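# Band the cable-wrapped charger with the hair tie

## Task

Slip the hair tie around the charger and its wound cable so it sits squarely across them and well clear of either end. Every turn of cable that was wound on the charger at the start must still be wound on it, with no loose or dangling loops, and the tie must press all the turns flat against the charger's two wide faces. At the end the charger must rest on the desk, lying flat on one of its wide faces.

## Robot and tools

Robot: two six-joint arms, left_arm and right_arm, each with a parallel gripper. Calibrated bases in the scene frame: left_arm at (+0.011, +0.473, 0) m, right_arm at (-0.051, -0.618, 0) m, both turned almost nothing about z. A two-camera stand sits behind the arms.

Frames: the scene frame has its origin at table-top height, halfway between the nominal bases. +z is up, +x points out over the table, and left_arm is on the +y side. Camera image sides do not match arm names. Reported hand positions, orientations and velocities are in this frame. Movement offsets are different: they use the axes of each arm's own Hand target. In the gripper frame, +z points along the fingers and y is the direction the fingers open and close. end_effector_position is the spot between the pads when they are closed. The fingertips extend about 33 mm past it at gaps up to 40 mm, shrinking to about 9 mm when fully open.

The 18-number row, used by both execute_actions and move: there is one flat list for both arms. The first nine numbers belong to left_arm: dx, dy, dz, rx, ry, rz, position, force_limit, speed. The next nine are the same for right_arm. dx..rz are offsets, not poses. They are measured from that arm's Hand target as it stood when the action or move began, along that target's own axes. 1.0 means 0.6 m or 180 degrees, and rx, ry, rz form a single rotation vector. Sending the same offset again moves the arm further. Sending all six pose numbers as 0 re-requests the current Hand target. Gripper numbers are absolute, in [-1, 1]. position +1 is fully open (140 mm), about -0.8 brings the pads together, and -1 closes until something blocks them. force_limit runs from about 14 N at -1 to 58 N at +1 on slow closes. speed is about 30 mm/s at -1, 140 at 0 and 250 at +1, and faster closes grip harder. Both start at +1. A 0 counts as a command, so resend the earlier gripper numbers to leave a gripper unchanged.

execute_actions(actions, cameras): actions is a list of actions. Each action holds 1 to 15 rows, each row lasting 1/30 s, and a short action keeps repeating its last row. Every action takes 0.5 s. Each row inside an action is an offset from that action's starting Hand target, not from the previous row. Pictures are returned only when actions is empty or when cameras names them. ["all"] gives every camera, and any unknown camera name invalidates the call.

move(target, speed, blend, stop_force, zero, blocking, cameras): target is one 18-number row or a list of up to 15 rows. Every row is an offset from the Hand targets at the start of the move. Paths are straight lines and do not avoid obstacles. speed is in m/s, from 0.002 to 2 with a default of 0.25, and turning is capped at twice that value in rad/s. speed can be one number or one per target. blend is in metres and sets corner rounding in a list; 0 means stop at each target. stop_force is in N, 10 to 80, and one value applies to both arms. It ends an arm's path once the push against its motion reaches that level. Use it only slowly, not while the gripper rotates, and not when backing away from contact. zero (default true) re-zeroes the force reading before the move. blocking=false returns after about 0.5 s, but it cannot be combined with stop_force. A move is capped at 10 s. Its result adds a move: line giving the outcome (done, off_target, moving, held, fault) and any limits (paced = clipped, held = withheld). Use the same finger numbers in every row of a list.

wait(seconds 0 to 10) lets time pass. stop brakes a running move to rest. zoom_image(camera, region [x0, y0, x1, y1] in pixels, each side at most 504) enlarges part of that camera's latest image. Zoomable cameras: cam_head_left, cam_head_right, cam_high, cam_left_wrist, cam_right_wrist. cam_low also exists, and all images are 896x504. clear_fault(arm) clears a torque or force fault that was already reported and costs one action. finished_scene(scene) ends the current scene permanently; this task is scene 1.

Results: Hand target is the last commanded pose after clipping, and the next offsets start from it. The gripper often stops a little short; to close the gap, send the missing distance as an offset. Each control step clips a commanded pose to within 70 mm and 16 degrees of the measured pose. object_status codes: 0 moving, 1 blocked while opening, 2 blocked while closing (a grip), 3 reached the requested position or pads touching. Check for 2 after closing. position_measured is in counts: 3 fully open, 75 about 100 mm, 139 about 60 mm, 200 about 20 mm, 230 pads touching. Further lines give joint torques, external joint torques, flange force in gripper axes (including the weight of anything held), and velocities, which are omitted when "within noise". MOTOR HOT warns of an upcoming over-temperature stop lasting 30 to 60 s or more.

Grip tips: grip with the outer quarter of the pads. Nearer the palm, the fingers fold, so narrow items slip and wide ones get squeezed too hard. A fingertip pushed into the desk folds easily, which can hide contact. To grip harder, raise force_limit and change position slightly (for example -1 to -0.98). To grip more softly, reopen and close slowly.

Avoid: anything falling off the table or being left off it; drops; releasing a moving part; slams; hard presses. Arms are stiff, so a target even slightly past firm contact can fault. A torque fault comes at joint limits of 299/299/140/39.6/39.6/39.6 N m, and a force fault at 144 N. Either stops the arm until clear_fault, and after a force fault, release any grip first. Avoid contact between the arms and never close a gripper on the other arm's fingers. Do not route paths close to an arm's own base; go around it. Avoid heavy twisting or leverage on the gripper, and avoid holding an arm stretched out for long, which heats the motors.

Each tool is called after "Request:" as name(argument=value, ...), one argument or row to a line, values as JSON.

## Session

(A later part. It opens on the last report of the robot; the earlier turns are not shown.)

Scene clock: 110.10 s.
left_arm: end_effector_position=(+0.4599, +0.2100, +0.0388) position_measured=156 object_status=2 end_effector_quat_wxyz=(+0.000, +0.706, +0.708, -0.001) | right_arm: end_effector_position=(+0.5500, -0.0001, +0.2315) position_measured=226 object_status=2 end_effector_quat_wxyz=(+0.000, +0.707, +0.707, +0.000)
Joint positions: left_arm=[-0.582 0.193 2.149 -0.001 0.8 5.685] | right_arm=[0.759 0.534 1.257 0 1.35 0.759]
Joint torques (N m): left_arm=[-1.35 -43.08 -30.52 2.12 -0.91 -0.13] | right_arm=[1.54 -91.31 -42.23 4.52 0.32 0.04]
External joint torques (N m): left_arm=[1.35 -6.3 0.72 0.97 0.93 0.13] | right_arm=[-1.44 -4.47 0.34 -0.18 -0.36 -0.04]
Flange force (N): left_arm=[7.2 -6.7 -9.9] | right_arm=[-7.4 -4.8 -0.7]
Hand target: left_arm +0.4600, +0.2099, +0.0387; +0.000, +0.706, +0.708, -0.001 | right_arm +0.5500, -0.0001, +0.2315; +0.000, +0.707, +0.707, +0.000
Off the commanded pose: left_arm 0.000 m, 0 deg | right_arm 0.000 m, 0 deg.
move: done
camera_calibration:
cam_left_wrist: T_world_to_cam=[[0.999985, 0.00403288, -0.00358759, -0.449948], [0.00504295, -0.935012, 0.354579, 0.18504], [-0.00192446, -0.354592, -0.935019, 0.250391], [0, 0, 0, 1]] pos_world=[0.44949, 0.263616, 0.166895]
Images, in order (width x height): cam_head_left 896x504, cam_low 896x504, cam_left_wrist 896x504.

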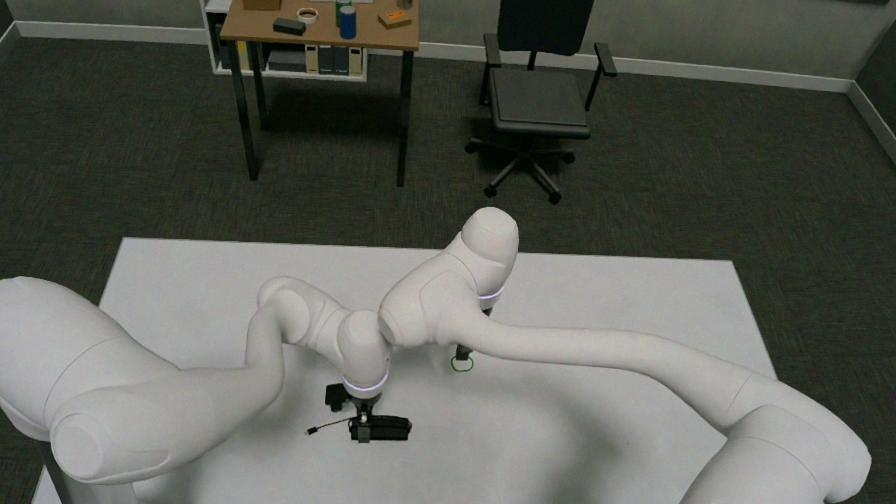

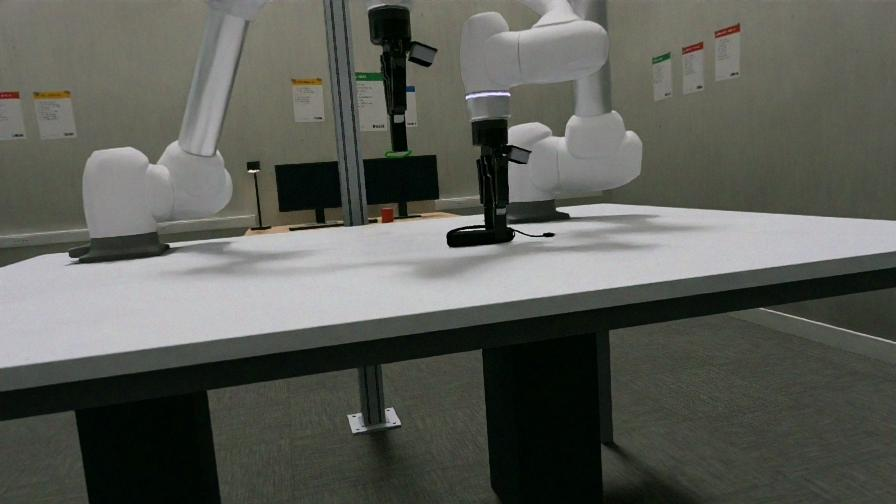

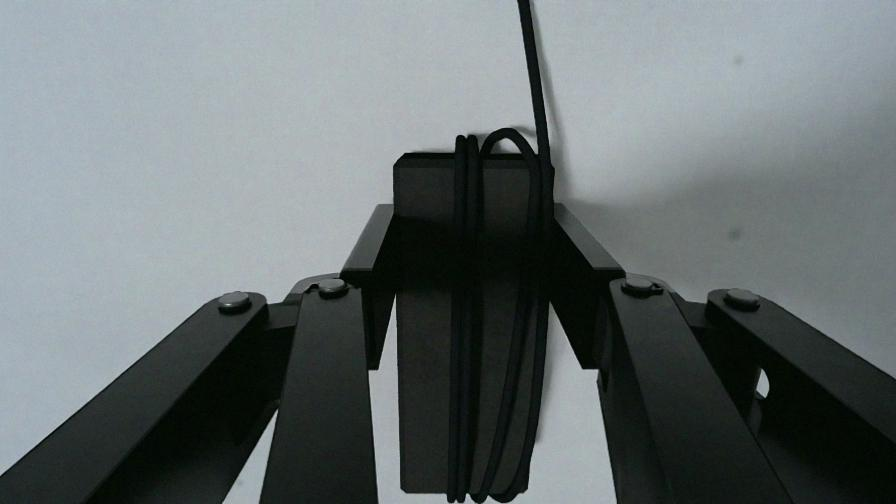

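Request:
move(
  target=[
    [0,0,0,0,0,0,0.16,0,-1,0,0,0,0,0,0,-1,-0.4,-1],
  ],
)

Request:
move(
  target=[
    [0,0,-0.1667,0,0,0,0.16,0,-1,0,0,0,0,0,0,-1,-0.4,-1],
  ],
  speed=0.15,
  cameras=["cam_left_wrist","cam_low"],
)

Request:
zoom_image(
  camera="cam_left_wrist",
  region=[300, 0, 660, 504],
)

Scene clock: 112.47 s.
left_arm: end_effector_position=(+0.4600, +0.2099, +0.0387) position_measured=109 object_status=0 end_effector_quat_wxyz=(+0.000, +0.706, +0.708, -0.001) | right_arm: end_effector_position=(+0.5500, -0.0001, +0.2315) position_measured=226 object_status=2 end_effector_quat_wxyz=(+0.000, +0.707, +0.707, +0.000)
Joint positions: left_arm=[-0.582 0.193 2.149 -0.001 0.8 5.685] | right_arm=[0.759 0.534 1.257 0 1.35 0.759]
Joint torques (N m): left_arm=[0.05 -48.87 -30.73 2.85 0.57 -0.07] | right_arm=[1.69 -91.08 -42.13 4.54 0.24 0.08]
External joint torques (N m): left_arm=[-0.1 -0.56 0.97 0.24 -0.54 0.07] | right_arm=[-1.86 -4.47 0.33 -0.23 -0.29 -0.08]
Flange force (N): left_arm=[1.3 -2.4 1.1] | right_arm=[-7.8 -4.4 -0.8]
Hand target: left_arm +0.4600, +0.2099, +0.0387; +0.000, +0.706, +0.708, -0.001 | right_arm +0.5500, -0.0001, +0.2315; +0.000, +0.707, +0.707, +0.000
Off the commanded pose: left_arm 0.000 m, 0 deg | right_arm 0.000 m, 0 deg.
move: done

Scene clock: 113.47 s.
left_arm: end_effector_position=(+0.4601, +0.2100, +0.1091) position_measured=109 object_status=3 end_effector_quat_wxyz=(+0.000, +0.706, +0.708, +0.000) | right_arm: end_effector_position=(+0.5500, -0.0001, +0.2315) position_measured=226 object_status=2 end_effector_quat_wxyz=(+0.000, +0.707, +0.707, +0.000)
Joint positions: left_arm=[-0.582 0.108 2.089 -0.001 0.945 5.685] | right_arm=[0.759 0.534 1.257 0 1.35 0.759]
Joint torques (N m): left_arm=[-1.02 -44.7 -35.15 3.34 0.49 0.02] | right_arm=[1.85 -91.19 -42.24 4.54 0.25 0.03]
External joint torques (N m): left_arm=[1 0.1 1.4 0.17 -0.47 -0.02] | right_arm=[-1.71 -4.68 0.27 -0.19 -0.29 -0.03]
Flange force (N): left_arm=[2.8 -1.0 2.4] | right_arm=[-7.7 -4.7 -0.9]
Hand target: left_arm +0.4601, +0.2100, +0.1090; +0.000, +0.706, +0.708, -0.001 (not the last commanded pose) | right_arm +0.5500, -0.0001, +0.2315; +0.000, +0.707, +0.707, +0.000
Off the commanded pose: left_arm 0.030 m, 0 deg | right_arm 0.000 m, 0 deg.
move: held (left_arm; a check stopped the path); limits=held
pose unreachable (left arm): on one or more control steps of this call, first in action 0 (counted from 0), this arm could not follow its commanded pose, so it was not sent that pose on those steps. It may still have moved: this result reports where it is.
cause: moving toward the commanded pose would bring a part of the arm too close to another arm (a part of this arm just beyond joint 5 (wrist pitch) and a part of the right arm just beyond its joint 4 (forearm roll), 12 mm apart when this arm was first held).
camera_calibration:
cam_left_wrist: T_world_to_cam=[[0.999988, 0.00391983, -0.00301613, -0.449905], [0.00473493, -0.934934, 0.354789, 0.160274], [-0.00142917, -0.354799, -0.934942, 0.315971], [0, 0, 0, 1]] pos_world=[0.449592, 0.263715, 0.237194]
Images, in order (width x height): cam_low 896x504, cam_left_wrist 896x504.

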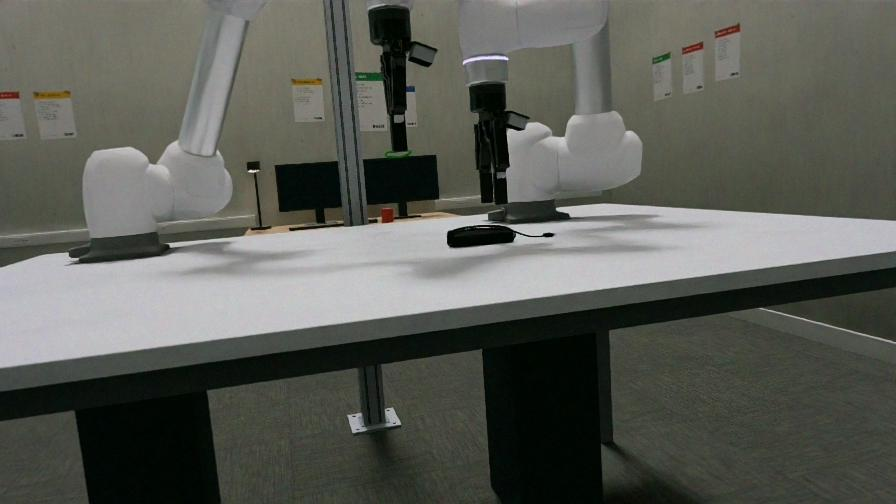

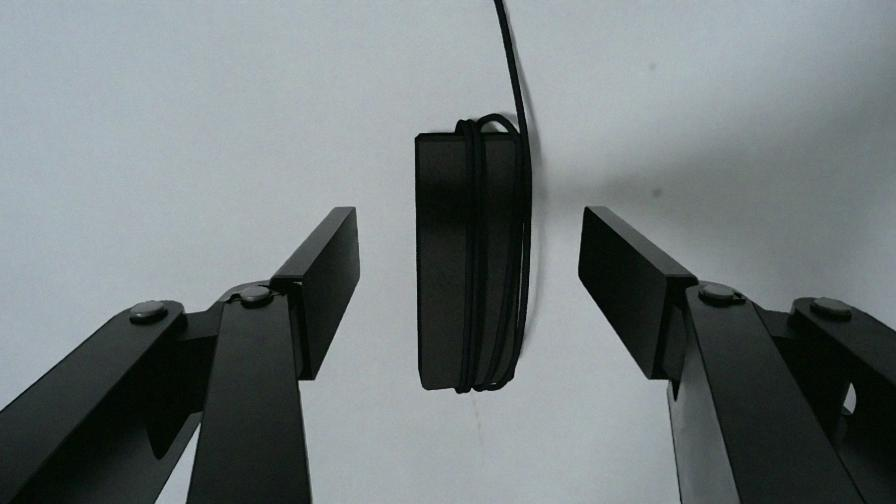

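Scaled by 1.000.

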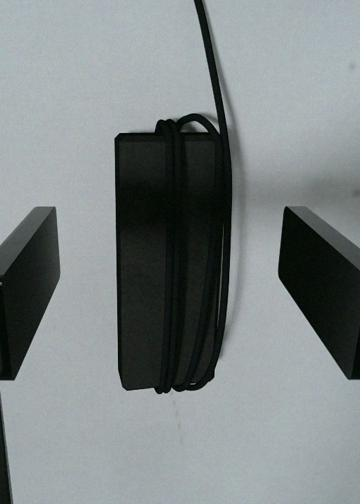

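Request:
move(
  target=[
    [0,0,0,0,0,0,0.16,0,-1,-0.2,0.0333,0.0833,0,0,0.5,-1,-0.4,-1],
  ],
  speed=0.25,
  cameras=["cam_left_wrist","cam_right_wrist","cam_head_right","cam_high"],
)

Scene clock: 117.97 s.
left_arm: end_effector_position=(+0.4601, +0.2100, +0.1090) position_measured=109 object_status=3 end_effector_quat_wxyz=(+0.000, +0.706, +0.708, -0.001) | right_arm: end_effector_position=(+0.5699, -0.1201, +0.1815) position_measured=226 object_status=2 end_effector_quat_wxyz=(+0.000, +1.000, +0.000, +0.000)
Joint positions: left_arm=[-0.582 0.108 2.089 -0.001 0.945 5.685] | right_arm=[0.632 0.453 1.475 0 1.212 2.203]
Joint torques (N m): left_arm=[-0.63 -44.08 -34.79 3.33 0.52 -0.11] | right_arm=[1.45 -82.44 -40.58 4.32 0.28 0.16]
External joint torques (N m): left_arm=[0.58 -0.51 1.1 0.17 -0.5 0.11] | right_arm=[-1.6 -3.95 0.43 -0.23 -0.33 -0.16]
Flange force (N): left_arm=[2.5 -1.6 1.5] | right_arm=[-4.3 6.3 -1.3]
Hand target: left_arm +0.4601, +0.2100, +0.1090; +0.000, +0.706, +0.708, -0.001 | right_arm +0.5699, -0.1201, +0.1815; +0.000, +1.000, +0.000, +0.000
Off the commanded pose: left_arm 0.000 m, 0 deg | right_arm 0.000 m, 0 deg.
move: done
camera_calibration:
cam_left_wrist: T_world_to_cam=[[0.999988, 0.00388546, -0.00311063, -0.449873], [0.00473647, -0.934901, 0.354876, 0.160185], [-0.00152928, -0.354887, -0.934908, 0.315902], [0, 0, 0, 1]] pos_world=[0.449592, 0.263615, 0.237094]
cam_right_wrist: T_world_to_cam=[[-0.00835209, -0.99996, 0.00320446, -0.106779], [-0.933454, 0.00894572, 0.358584, 0.471251], [-0.358599, 0.0000037128, -0.933492, 0.516376], [0, 0, 0, 1]] pos_world=[0.624172, -0.110992, 0.313392]
Images, in order (width x height): cam_head_right 896x504, cam_high 896x504, cam_left_wrist 896x504, cam_right_wrist 896x504.

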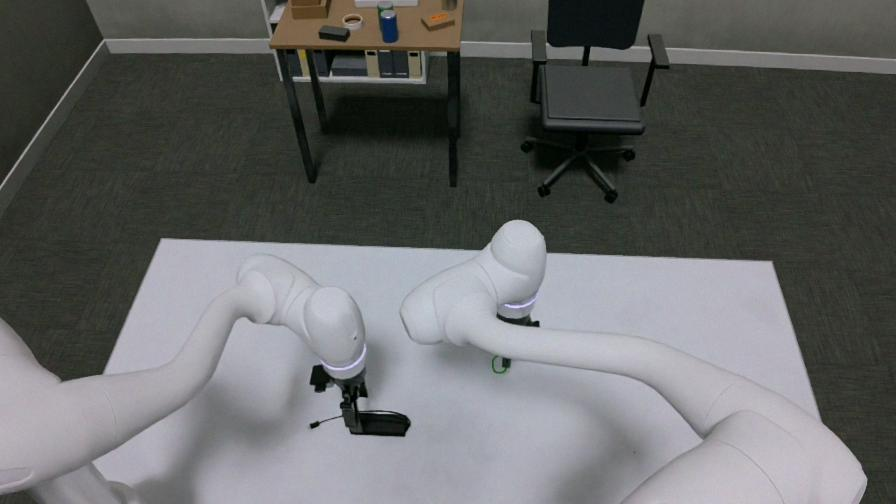

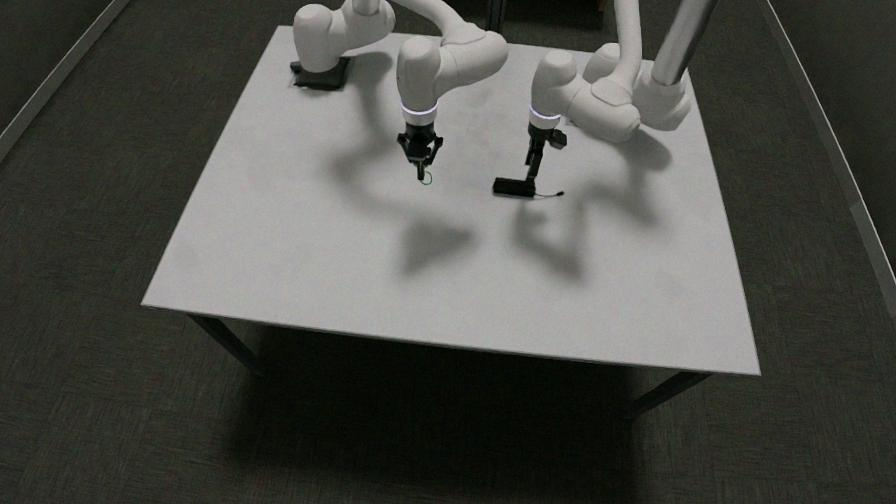

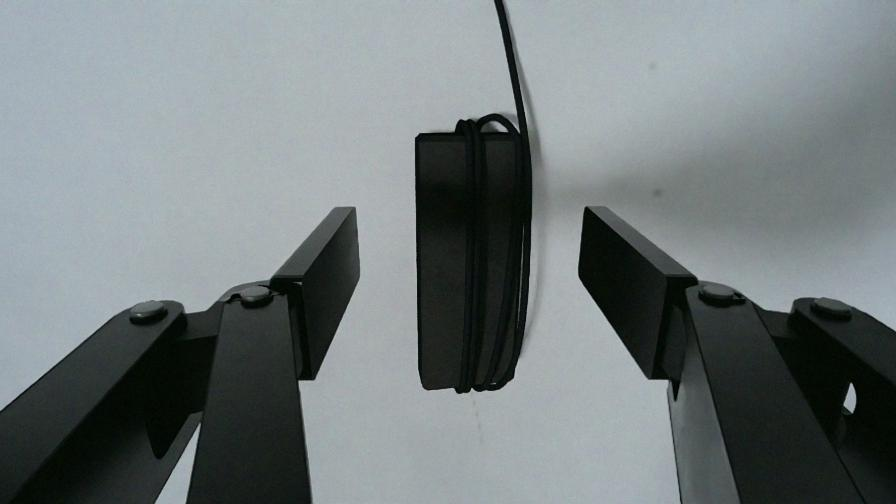

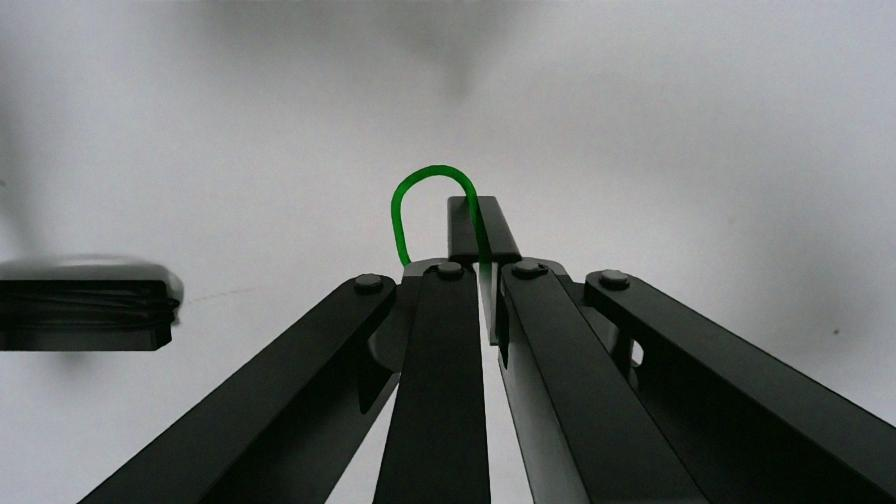

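Request:
move(
  target=[
    [-0.3167,0.1833,-0.0683,0.3849,-0.3849,-0.3849,-0.45,0,-1,0,0,0,0,0,0,-1,-0.4,-1],
  ],
  speed=0.25,
  cameras=["cam_left_wrist","cam_right_wrist","cam_head_right","cam_low"],
)

Scene clock: 123.90 s.
left_arm: end_effector_position=(+0.5706, +0.0203, +0.1501) position_measured=186 object_status=3 end_effector_quat_wxyz=(+0.001, -0.001, +0.707, -0.707) | right_arm: end_effector_position=(+0.5699, -0.1201, +0.1815) position_measured=226 object_status=2 end_effector_quat_wxyz=(+0.000, +1.000, +0.000, +0.000)
Joint positions: left_arm=[-0.259 0.601 2.136 -1.826 1.464 5.892] | right_arm=[0.632 0.453 1.475 0 1.212 2.204]
Joint torques (N m): left_arm=[-0.19 -71.03 -13.21 -1.78 3.1 -0.2] | right_arm=[1.95 -82.54 -40.66 4.29 0.25 0.07]
External joint torques (N m): left_arm=[0.23 -1 -0.18 0.3 -0.54 0.16] | right_arm=[-1.93 -3.94 0.37 -0.18 -0.3 -0.07]
Flange force (N): left_arm=[0.2 -1.8 -0.6] | right_arm=[-4.0 6.4 -1.4]
Hand target: left_arm +0.5706, +0.0203, +0.1501; +0.001, -0.001, +0.707, -0.707 | right_arm +0.5699, -0.1201, +0.1815; +0.000, +1.000, +0.000, +0.000
Off the commanded pose: left_arm 0.000 m, 0 deg | right_arm 0.000 m, 0 deg.
move: done
camera_calibration:
cam_left_wrist: T_world_to_cam=[[-0.00169172, -0.00328042, -0.999993, 0.161768], [0.934157, 0.356851, -0.00275097, -0.535146], [0.356857, -0.934156, 0.00246074, -0.0462497], [0, 0, 0, 1]] pos_world=[0.516688, 0.148293, 0.160408]
cam_right_wrist: T_world_to_cam=[[-0.00835209, -0.99996, 0.00320446, -0.106779], [-0.933454, 0.00894572, 0.358584, 0.471251], [-0.358599, 0.0000037128, -0.933492, 0.516376], [0, 0, 0, 1]] pos_world=[0.624172, -0.110992, 0.313392]
Images, in order (width x height): cam_head_right 896x504, cam_low 896x504, cam_left_wrist 896x504, cam_right_wrist 896x504.

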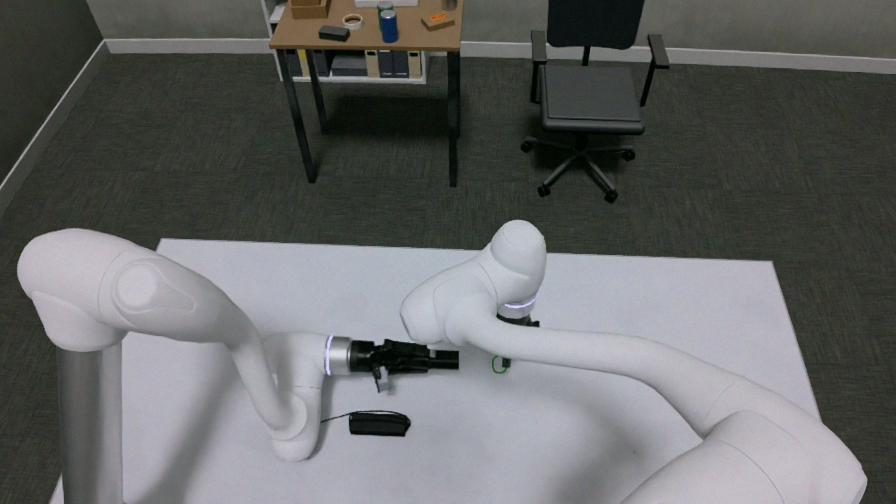

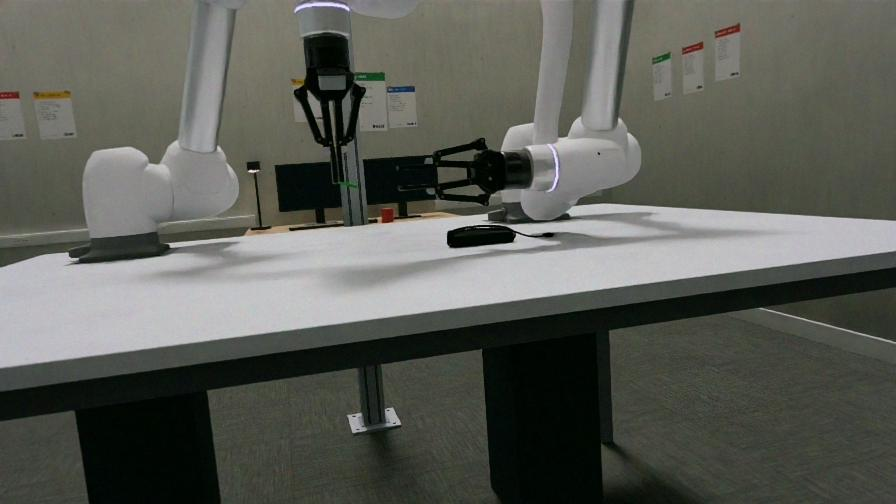

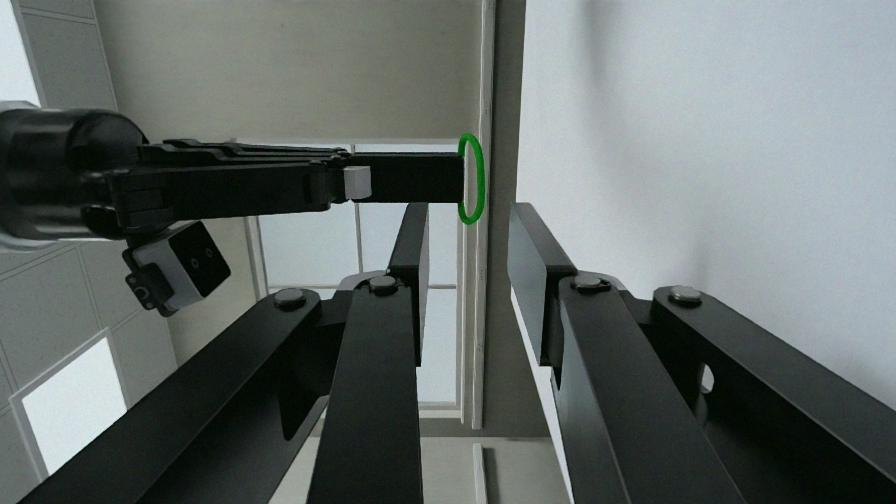

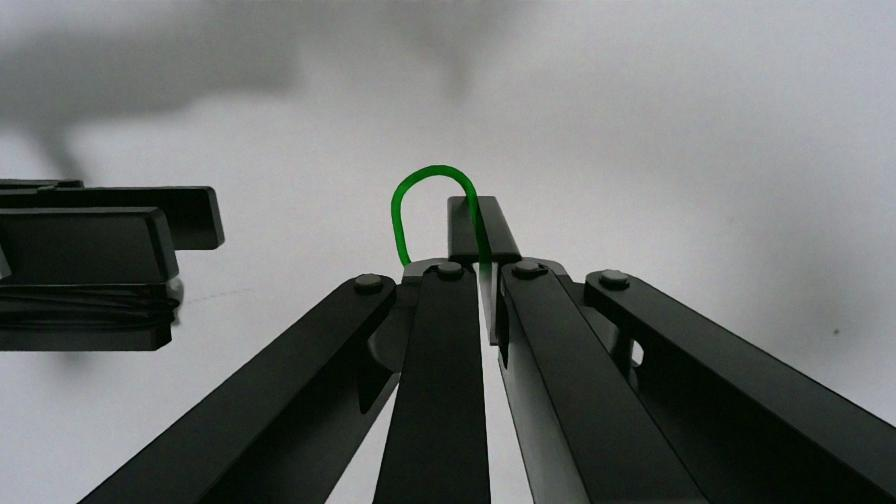

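Request:
move(
  target=[
    [0,0.0155,0.05,0,0,0,-0.45,0,-1,0,0,0,0,0,0,-1,-0.4,-1],
    [0,0.0155,0.1417,0,0,0,-0.45,0,-1,0,0,0,0,0,0,-1,-0.4,-1],
  ],
  speed=[0.1,0.06],
  blend=[0.005,0],
  cameras=["cam_left_wrist","cam_right_wrist"],
)

Request:
zoom_image(
  camera="cam_left_wrist",
  region=[380, 110, 600, 300],
)

Request:
zoom_image(
  camera="cam_right_wrist",
  region=[340, 130, 560, 300],
)

Scene clock: 126.23 s.
left_arm: end_effector_position=(+0.5709, -0.0647, +0.1408) position_measured=186 object_status=3 end_effector_quat_wxyz=(+0.001, -0.001, +0.707, -0.707) | right_arm: end_effector_position=(+0.5699, -0.1201, +0.1815) position_measured=226 object_status=2 end_effector_quat_wxyz=(+0.000, +1.000, +0.000, +0.000)
Joint positions: left_arm=[-0.397 0.635 2.088 -1.952 1.408 5.896] | right_arm=[0.632 0.453 1.475 0 1.212 2.204]
Joint torques (N m): left_arm=[-0.03 -75.13 -14.72 -1.89 3.08 -0.06] | right_arm=[2.09 -82.46 -40.59 4.31 0.27 0.05]
External joint torques (N m): left_arm=[0.07 -0.01 0.41 0.21 -0.53 0.02] | right_arm=[-2.04 -4.17 0.28 -0.2 -0.32 -0.05]
Flange force (N): left_arm=[0.5 -0.4 -0.3] | right_arm=[-4.1 6.6 -1.5]
Hand target: left_arm +0.5709, -0.0647, +0.1408; +0.001, -0.001, +0.707, -0.707 | right_arm +0.5699, -0.1201, +0.1815; +0.000, +1.000, +0.000, +0.000
Off the commanded pose: left_arm 0.000 m, 0 deg | right_arm 0.000 m, 0 deg.
move: done
camera_calibration:
cam_left_wrist: T_world_to_cam=[[-0.00169172, -0.00328042, -0.999993, 0.152289], [0.934157, 0.356851, -0.00275097, -0.505026], [0.356857, -0.934156, 0.00246074, -0.125702], [0, 0, 0, 1]] pos_world=[0.516888, 0.0632933, 0.151208]
cam_right_wrist: T_world_to_cam=[[-0.00835209, -0.99996, 0.00320446, -0.106779], [-0.933454, 0.00894572, 0.358584, 0.471251], [-0.358599, 0.0000037128, -0.933492, 0.516376], [0, 0, 0, 1]] pos_world=[0.624172, -0.110992, 0.313392]
Images, in order (width x height): cam_left_wrist 896x504, cam_right_wrist 896x504.

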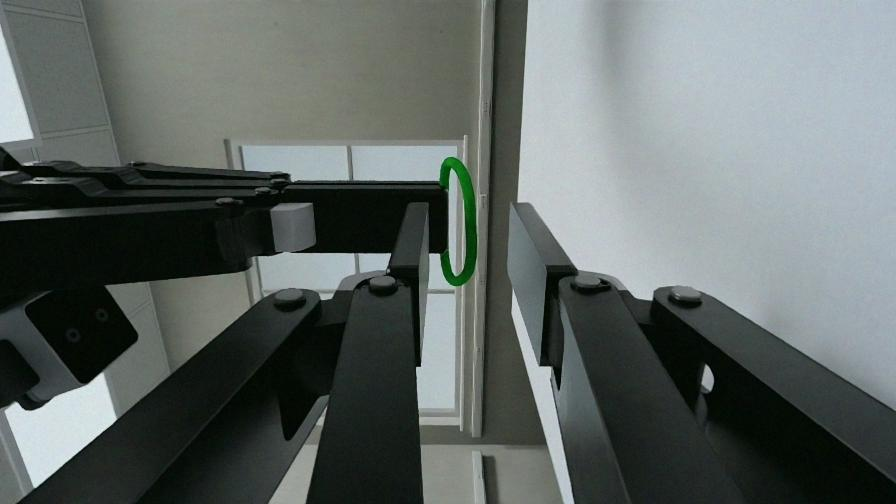

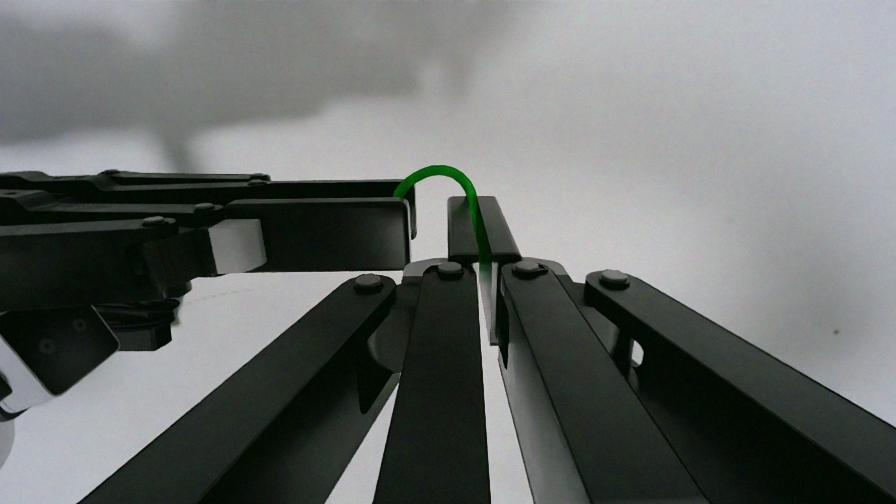

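Scaled by 2.291 from the camera's 896x504 image, which has a finer 1280x720 frame.

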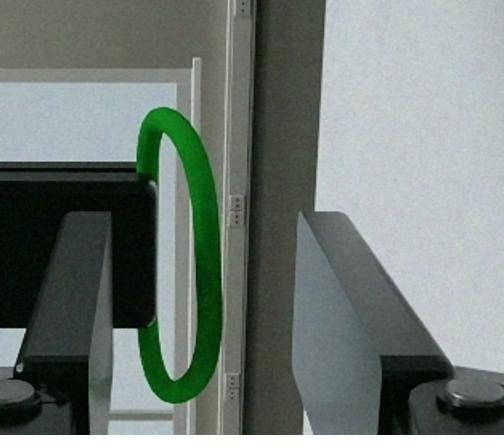

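Scaled by 2.291 from the camera's 896x504 image, which has a finer 1280x720 frame.

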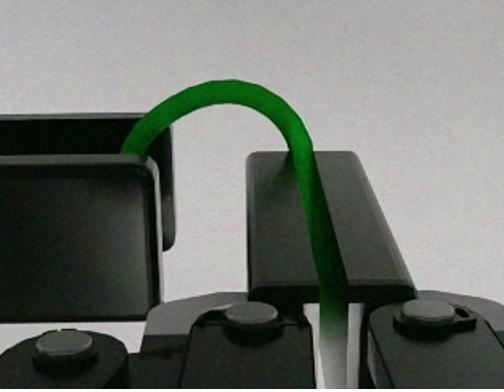

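Request:
move(
  target=[
    [0,0.002,0.004,0,0,0,-0.45,0,-1,0,0,0,0,0,0,-1,-0.4,-1],
  ],
  speed=0.05,
)

Request:
move(
  target=[
    [0,0,0,0,0,0,-1,-0.2,-1,0,0,0,0,0,0,-1,-0.4,-1],
  ],
)

Request:
wait(
  seconds=0.5,
  cameras=["cam_left_wrist","cam_right_wrist"],
)

Request:
zoom_image(
  camera="cam_left_wrist",
  region=[380, 110, 600, 300],
)

Request:
zoom_image(
  camera="cam_right_wrist",
  region=[340, 130, 560, 300],
)

Scene clock: 127.30 s.
left_arm: end_effector_position=(+0.5709, -0.0671, +0.1397) position_measured=186 object_status=3 end_effector_quat_wxyz=(+0.001, -0.001, +0.707, -0.707) | right_arm: end_effector_position=(+0.5699, -0.1201, +0.1815) position_measured=226 object_status=2 end_effector_quat_wxyz=(+0.000, +1.000, +0.000, +0.000)
Joint positions: left_arm=[-0.4 0.638 2.087 -1.956 1.407 5.898] | right_arm=[0.632 0.453 1.475 0 1.212 2.204]
Joint torques (N m): left_arm=[-0.54 -75.75 -14.38 -2.09 3.16 -0.08] | right_arm=[1.81 -82.63 -40.55 4.32 0.25 0.07]
External joint torques (N m): left_arm=[0.59 -0.12 0.03 0.41 -0.6 0.03] | right_arm=[-1.79 -3.88 0.43 -0.23 -0.3 -0.07]
Flange force (N): left_arm=[-0.7 -0.6 -1.1] | right_arm=[-4.2 6.3 -1.3]
Hand target: left_arm +0.5709, -0.0671, +0.1396; +0.001, -0.001, +0.707, -0.707 | right_arm +0.5699, -0.1201, +0.1815; +0.000, +1.000, +0.000, +0.000
Off the commanded pose: left_arm 0.000 m, 0 deg | right_arm 0.000 m, 0 deg.
move: done

Scene clock: 128.43 s.
left_arm: end_effector_position=(+0.5709, -0.0671, +0.1396) position_measured=226 object_status=0 end_effector_quat_wxyz=(+0.001, -0.001, +0.707, -0.707) | right_arm: end_effector_position=(+0.5699, -0.1201, +0.1815) position_measured=226 object_status=2 end_effector_quat_wxyz=(+0.000, +1.000, +0.000, +0.000)
Joint positions: left_arm=[-0.4 0.638 2.087 -1.956 1.407 5.898] | right_arm=[0.632 0.453 1.475 0 1.212 2.204]
Joint torques (N m): left_arm=[-0.42 -75.33 -14.42 -2.07 3.08 -0.09] | right_arm=[1.85 -82.27 -40.72 4.29 0.27 0.09]
External joint torques (N m): left_arm=[0.39 -0.02 0.08 0.38 -0.53 0.05] | right_arm=[-2.01 -4.19 0.52 -0.19 -0.32 -0.09]
Flange force (N): left_arm=[-0.5 -0.4 -0.8] | right_arm=[-4.5 7.0 -1.3]
Hand target: left_arm +0.5709, -0.0671, +0.1396; +0.001, -0.001, +0.707, -0.707 | right_arm +0.5699, -0.1201, +0.1815; +0.000, +1.000, +0.000, +0.000
Off the commanded pose: left_arm 0.000 m, 0 deg | right_arm 0.000 m, 0 deg.
move: done

Scene clock: 128.93 s.
left_arm: end_effector_position=(+0.5709, -0.0671, +0.1396) position_measured=226 object_status=2 end_effector_quat_wxyz=(+0.001, -0.001, +0.707, -0.707) | right_arm: end_effector_position=(+0.5699, -0.1201, +0.1815) position_measured=226 object_status=2 end_effector_quat_wxyz=(+0.000, +1.000, +0.000, +0.000)
Joint positions: left_arm=[-0.4 0.638 2.087 -1.956 1.407 5.898] | right_arm=[0.632 0.453 1.475 0 1.212 2.204]
Joint torques (N m): left_arm=[-0.49 -75.62 -14.44 -2.17 3.15 -0.01] | right_arm=[1.71 -82.56 -40.64 4.28 0.26 0.07]
External joint torques (N m): left_arm=[0.48 -0.17 0.04 0.48 -0.59 -0.04] | right_arm=[-1.73 -3.86 0.51 -0.18 -0.31 -0.07]
Flange force (N): left_arm=[-0.7 -0.8 -1.0] | right_arm=[-4.3 6.4 -1.2]
Hand target: left_arm +0.5709, -0.0671, +0.1396; +0.001, -0.001, +0.707, -0.707 | right_arm +0.5699, -0.1201, +0.1815; +0.000, +1.000, +0.000, +0.000
Tool commands: left_gripper/position=-1.0 left_gripper/force_limit=-0.2 left_gripper/speed=-1.0 right_gripper/position=-1.0 right_gripper/force_limit=-0.4 right_gripper/speed=-1.0
Off the commanded pose: left_arm 0.000 m, 0 deg | right_arm 0.000 m, 0 deg.
wait: 0.50 s; at rest by 0.17 s
camera_calibration:
cam_left_wrist: T_world_to_cam=[[-0.00169172, -0.00328042, -0.999993, 0.151081], [0.934157, 0.356851, -0.00275097, -0.504172], [0.356857, -0.934156, 0.00246074, -0.127941], [0, 0, 0, 1]] pos_world=[0.516888, 0.0608933, 0.150008]
cam_right_wrist: T_world_to_cam=[[-0.00835209, -0.99996, 0.00320446, -0.106779], [-0.933454, 0.00894572, 0.358584, 0.471251], [-0.358599, 0.0000037128, -0.933492, 0.516376], [0, 0, 0, 1]] pos_world=[0.624172, -0.110992, 0.313392]
Images, in order (width x height): cam_left_wrist 896x504, cam_right_wrist 896x504.

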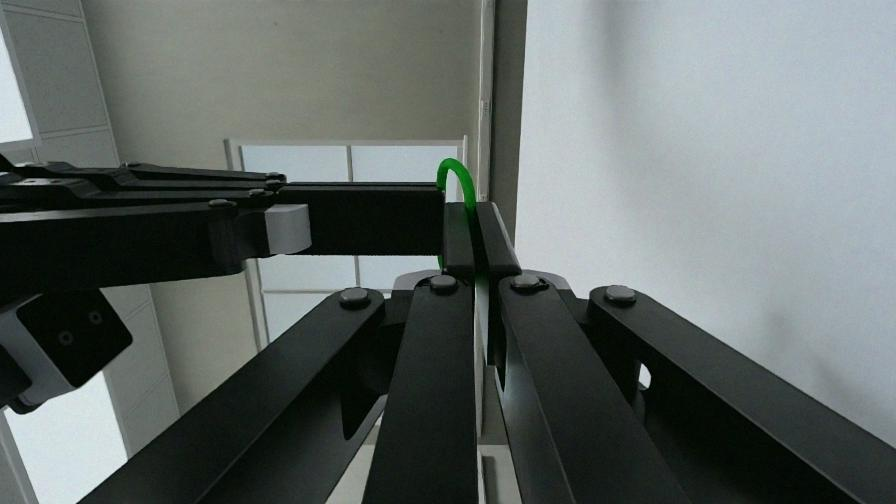

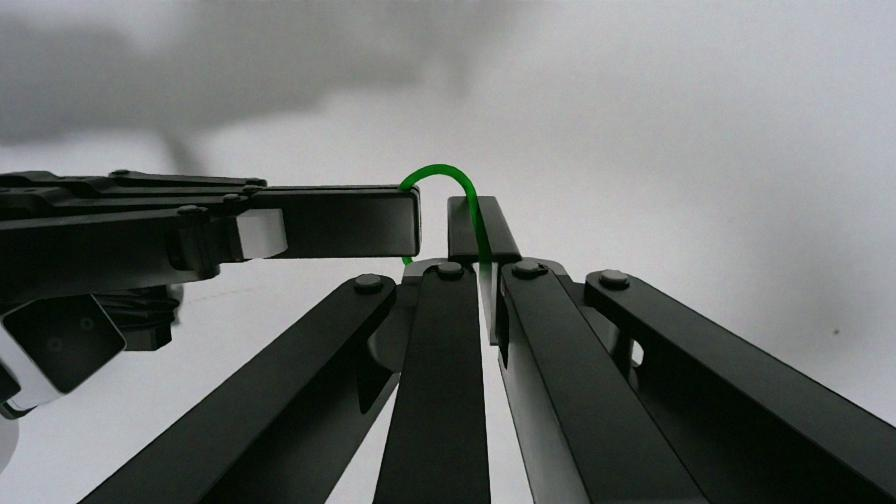

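Scaled by 2.291 from the camera's 896x504 image, which has a finer 1280x720 frame.

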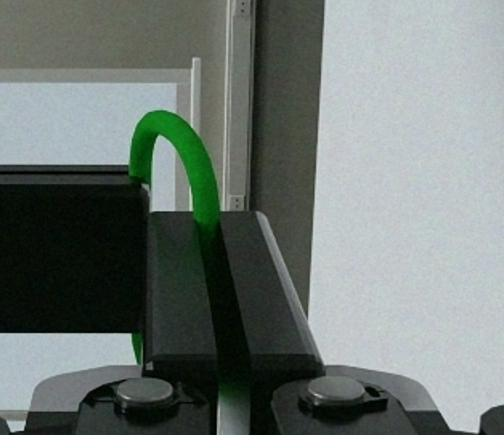

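Scaled by 2.291 from the camera's 896x504 image, which has a finer 1280x720 frame.

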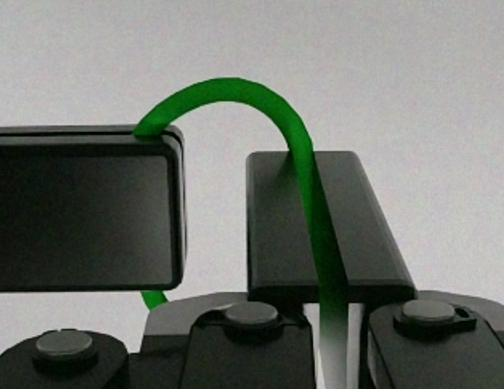

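Request:
move(
  target=[
    [0,0,0,0,0,0,-1,-0.2,-1,0,0,0,0,0,0,-0.71,-0.4,-1],
  ],
)

Request:
move(
  target=[
    [0,0,0,0,0,0,-1,-0.2,-1,0,0,-0.15,0,0,0,-0.71,-0.4,-1],
  ],
  speed=0.1,
  cameras=["cam_left_wrist","cam_right_wrist","cam_low"],
)

Request:
zoom_image(
  camera="cam_left_wrist",
  region=[380, 110, 600, 300],
)

Request:
zoom_image(
  camera="cam_right_wrist",
  region=[340, 130, 560, 300],
)

Scene clock: 129.87 s.
left_arm: end_effector_position=(+0.5709, -0.0671, +0.1396) position_measured=226 object_status=2 end_effector_quat_wxyz=(+0.001, -0.001, +0.707, -0.707) | right_arm: end_effector_position=(+0.5699, -0.1201, +0.1815) position_measured=218 object_status=3 end_effector_quat_wxyz=(+0.000, +1.000, +0.000, +0.000)
Joint positions: left_arm=[-0.4 0.638 2.087 -1.956 1.407 5.898] | right_arm=[0.632 0.453 1.475 0 1.212 2.204]
Joint torques (N m): left_arm=[-0.87 -75.41 -14.34 -2.12 3.13 -0.04] | right_arm=[2.08 -82.54 -40.62 4.3 0.27 0.03]
External joint torques (N m): left_arm=[0.8 0.45 0.1 0.45 -0.59 -0.01] | right_arm=[-1.89 -3.87 0.48 -0.2 -0.31 -0.03]
Flange force (N): left_arm=[-1.2 0.3 -1.4] | right_arm=[-4.2 6.5 -1.2]
Hand target: left_arm +0.5709, -0.0671, +0.1396; +0.001, -0.001, +0.707, -0.707 | right_arm +0.5699, -0.1201, +0.1815; +0.000, +1.000, +0.000, +0.000
Off the commanded pose: left_arm 0.000 m, 0 deg | right_arm 0.000 m, 0 deg.
move: done

Scene clock: 131.17 s.
left_arm: end_effector_position=(+0.5709, -0.0671, +0.1396) position_measured=226 object_status=2 end_effector_quat_wxyz=(+0.001, -0.001, +0.707, -0.707) | right_arm: end_effector_position=(+0.5699, -0.1201, +0.2714) position_measured=218 object_status=3 end_effector_quat_wxyz=(+0.000, +1.000, +0.000, +0.000)
Joint positions: left_arm=[-0.4 0.638 2.087 -1.956 1.407 5.898] | right_arm=[0.632 0.412 1.369 0 1.36 2.204]
Joint torques (N m): left_arm=[-0.24 -75.31 -14.62 -2.09 3.06 -0.09] | right_arm=[1.84 -80.32 -42.39 4.43 0.3 0.07]
External joint torques (N m): left_arm=[0.26 -0.4 0.26 0.4 -0.5 0.04] | right_arm=[-2 -4.32 0.32 -0.15 -0.35 -0.07]
Flange force (N): left_arm=[0.2 -1.0 -0.9] | right_arm=[-4.7 7.1 -0.5]
Hand target: left_arm +0.5709, -0.0671, +0.1396; +0.001, -0.001, +0.707, -0.707 | right_arm +0.5699, -0.1201, +0.2715; +0.000, +1.000, +0.000, +0.000
Off the commanded pose: left_arm 0.000 m, 0 deg | right_arm 0.000 m, 0 deg.
move: done
camera_calibration:
cam_left_wrist: T_world_to_cam=[[-0.00169172, -0.00328042, -0.999993, 0.151081], [0.934157, 0.356851, -0.00275097, -0.504172], [0.356857, -0.934156, 0.00246074, -0.127941], [0, 0, 0, 1]] pos_world=[0.516888, 0.0608933, 0.150008]
cam_right_wrist: T_world_to_cam=[[-0.00835209, -0.99996, 0.00320446, -0.107068], [-0.933454, 0.00894572, 0.358584, 0.438885], [-0.358599, 0.0000037128, -0.933492, 0.600355], [0, 0, 0, 1]] pos_world=[0.624072, -0.110992, 0.403392]
Images, in order (width x height): cam_low 896x504, cam_left_wrist 896x504, cam_right_wrist 896x504.

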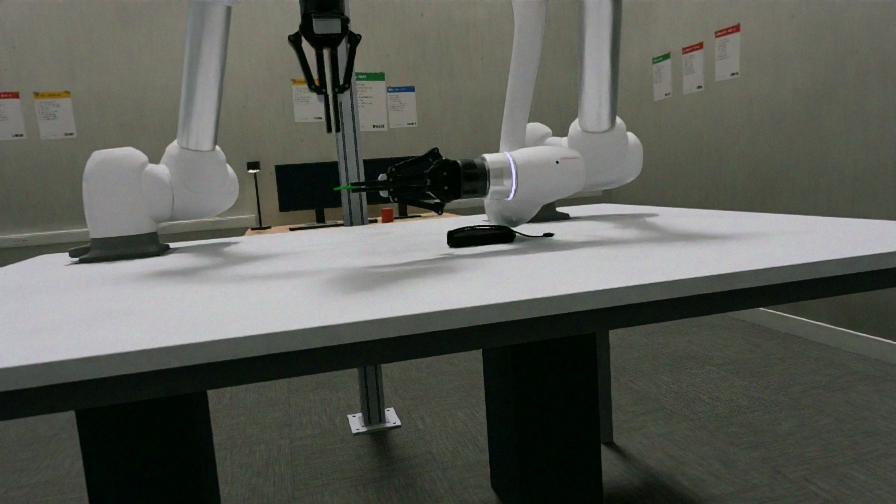

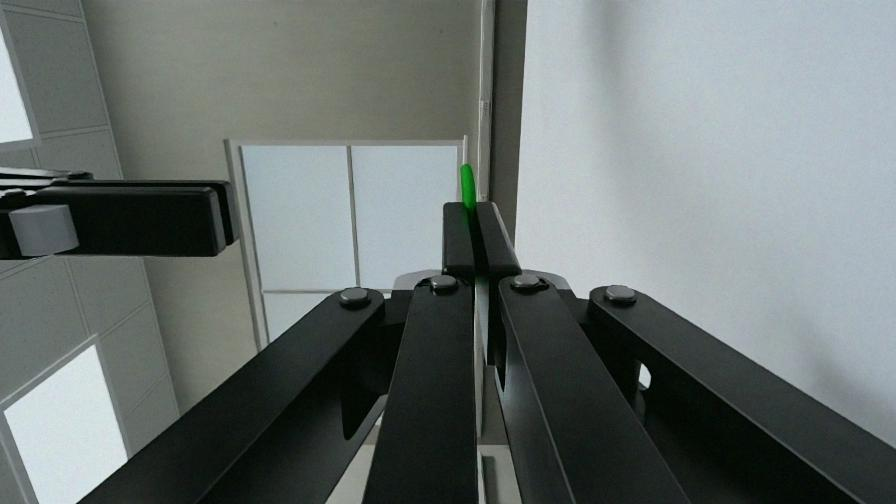

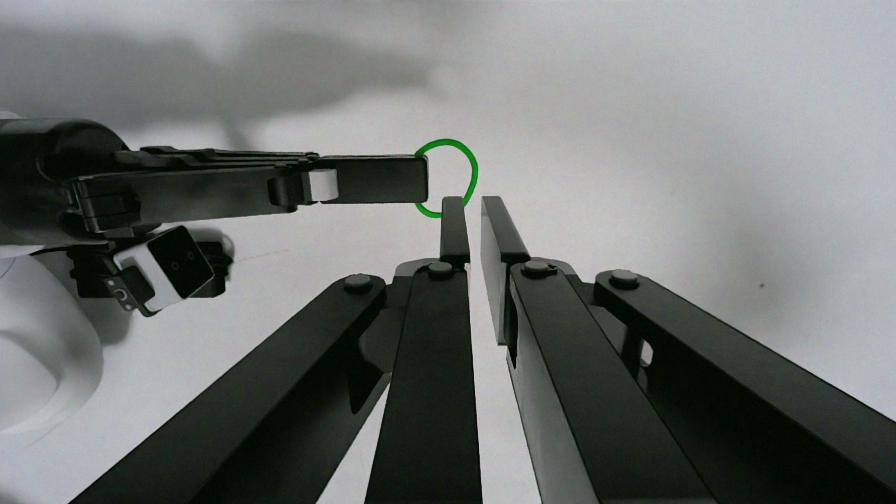

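Scaled by 2.291 from the camera's 896x504 image, which has a finer 1280x720 frame.

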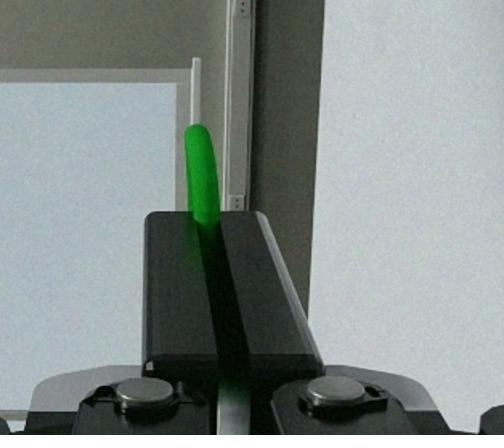

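Scaled by 2.291 from the camera's 896x504 image, which has a finer 1280x720 frame.

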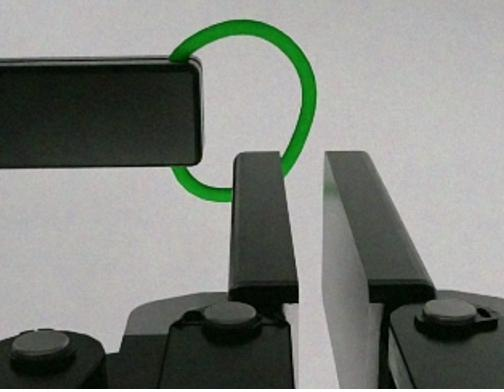

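Request:
move(
  target=[
    [0,0,0,0,0,0,-1,-0.2,-1,0,-0.0143,0.11,0,0,0,-0.8,-0.4,-1],
  ],
  speed=0.1,
  cameras=["cam_right_wrist"],
)

Request:
zoom_image(
  camera="cam_right_wrist",
  region=[340, 110, 560, 280],
)

Scene clock: 133.53 s.
left_arm: end_effector_position=(+0.5709, -0.0671, +0.1396) position_measured=226 object_status=2 end_effector_quat_wxyz=(+0.001, -0.001, +0.707, -0.707) | right_arm: end_effector_position=(+0.5699, -0.1115, +0.2056) position_measured=229 object_status=3 end_effector_quat_wxyz=(+0.000, +1.000, +0.000, +0.000)
Joint positions: left_arm=[-0.4 0.638 2.087 -1.956 1.407 5.898] | right_arm=[0.641 0.449 1.437 0 1.256 2.212]
Joint torques (N m): left_arm=[-0.84 -75.45 -14.6 -2.11 3.18 -0.08] | right_arm=[1.69 -82.37 -41.4 4.4 0.46 0.12]
External joint torques (N m): left_arm=[0.8 0.47 0.41 0.44 -0.64 0.03] | right_arm=[-1.83 -4.45 0.52 -0.24 -0.51 -0.12]
Flange force (N): left_arm=[-0.5 0.3 -1.5] | right_arm=[-5.1 7.3 -0.8]
Hand target: left_arm +0.5709, -0.0671, +0.1396; +0.001, -0.001, +0.707, -0.707 | right_arm +0.5699, -0.1115, +0.2055; +0.000, +1.000, +0.000, +0.000
Off the commanded pose: left_arm 0.000 m, 0 deg | right_arm 0.000 m, 0 deg.
move: done
camera_calibration:
cam_right_wrist: T_world_to_cam=[[-0.00835209, -0.99996, 0.00320446, -0.0982562], [-0.933454, 0.00894572, 0.358584, 0.462533], [-0.358599, 0.0000037128, -0.933492, 0.538874], [0, 0, 0, 1]] pos_world=[0.624172, -0.102392, 0.337492]
Images, in order (width x height): cam_right_wrist 896x504.

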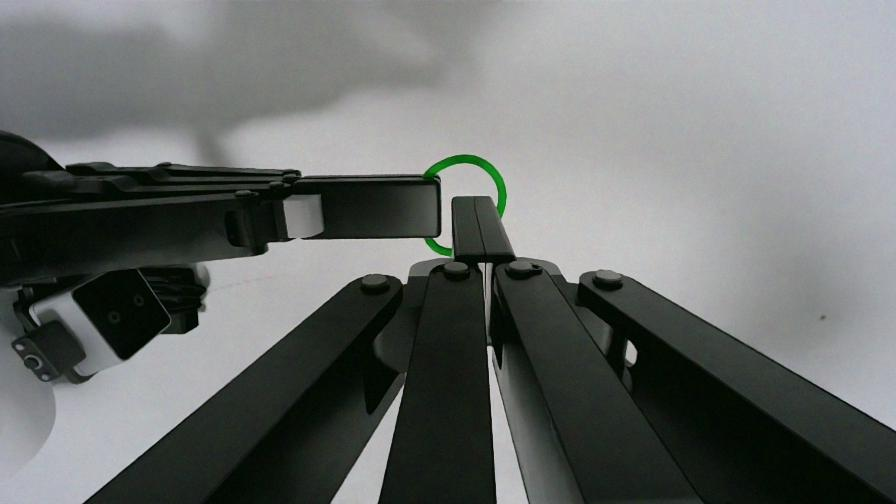

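Scaled by 2.291 from the camera's 896x504 image, which has a finer 1280x720 frame.

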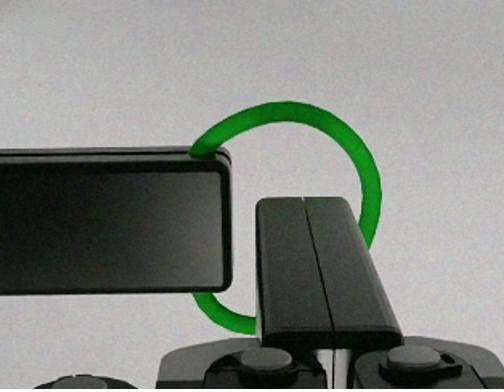

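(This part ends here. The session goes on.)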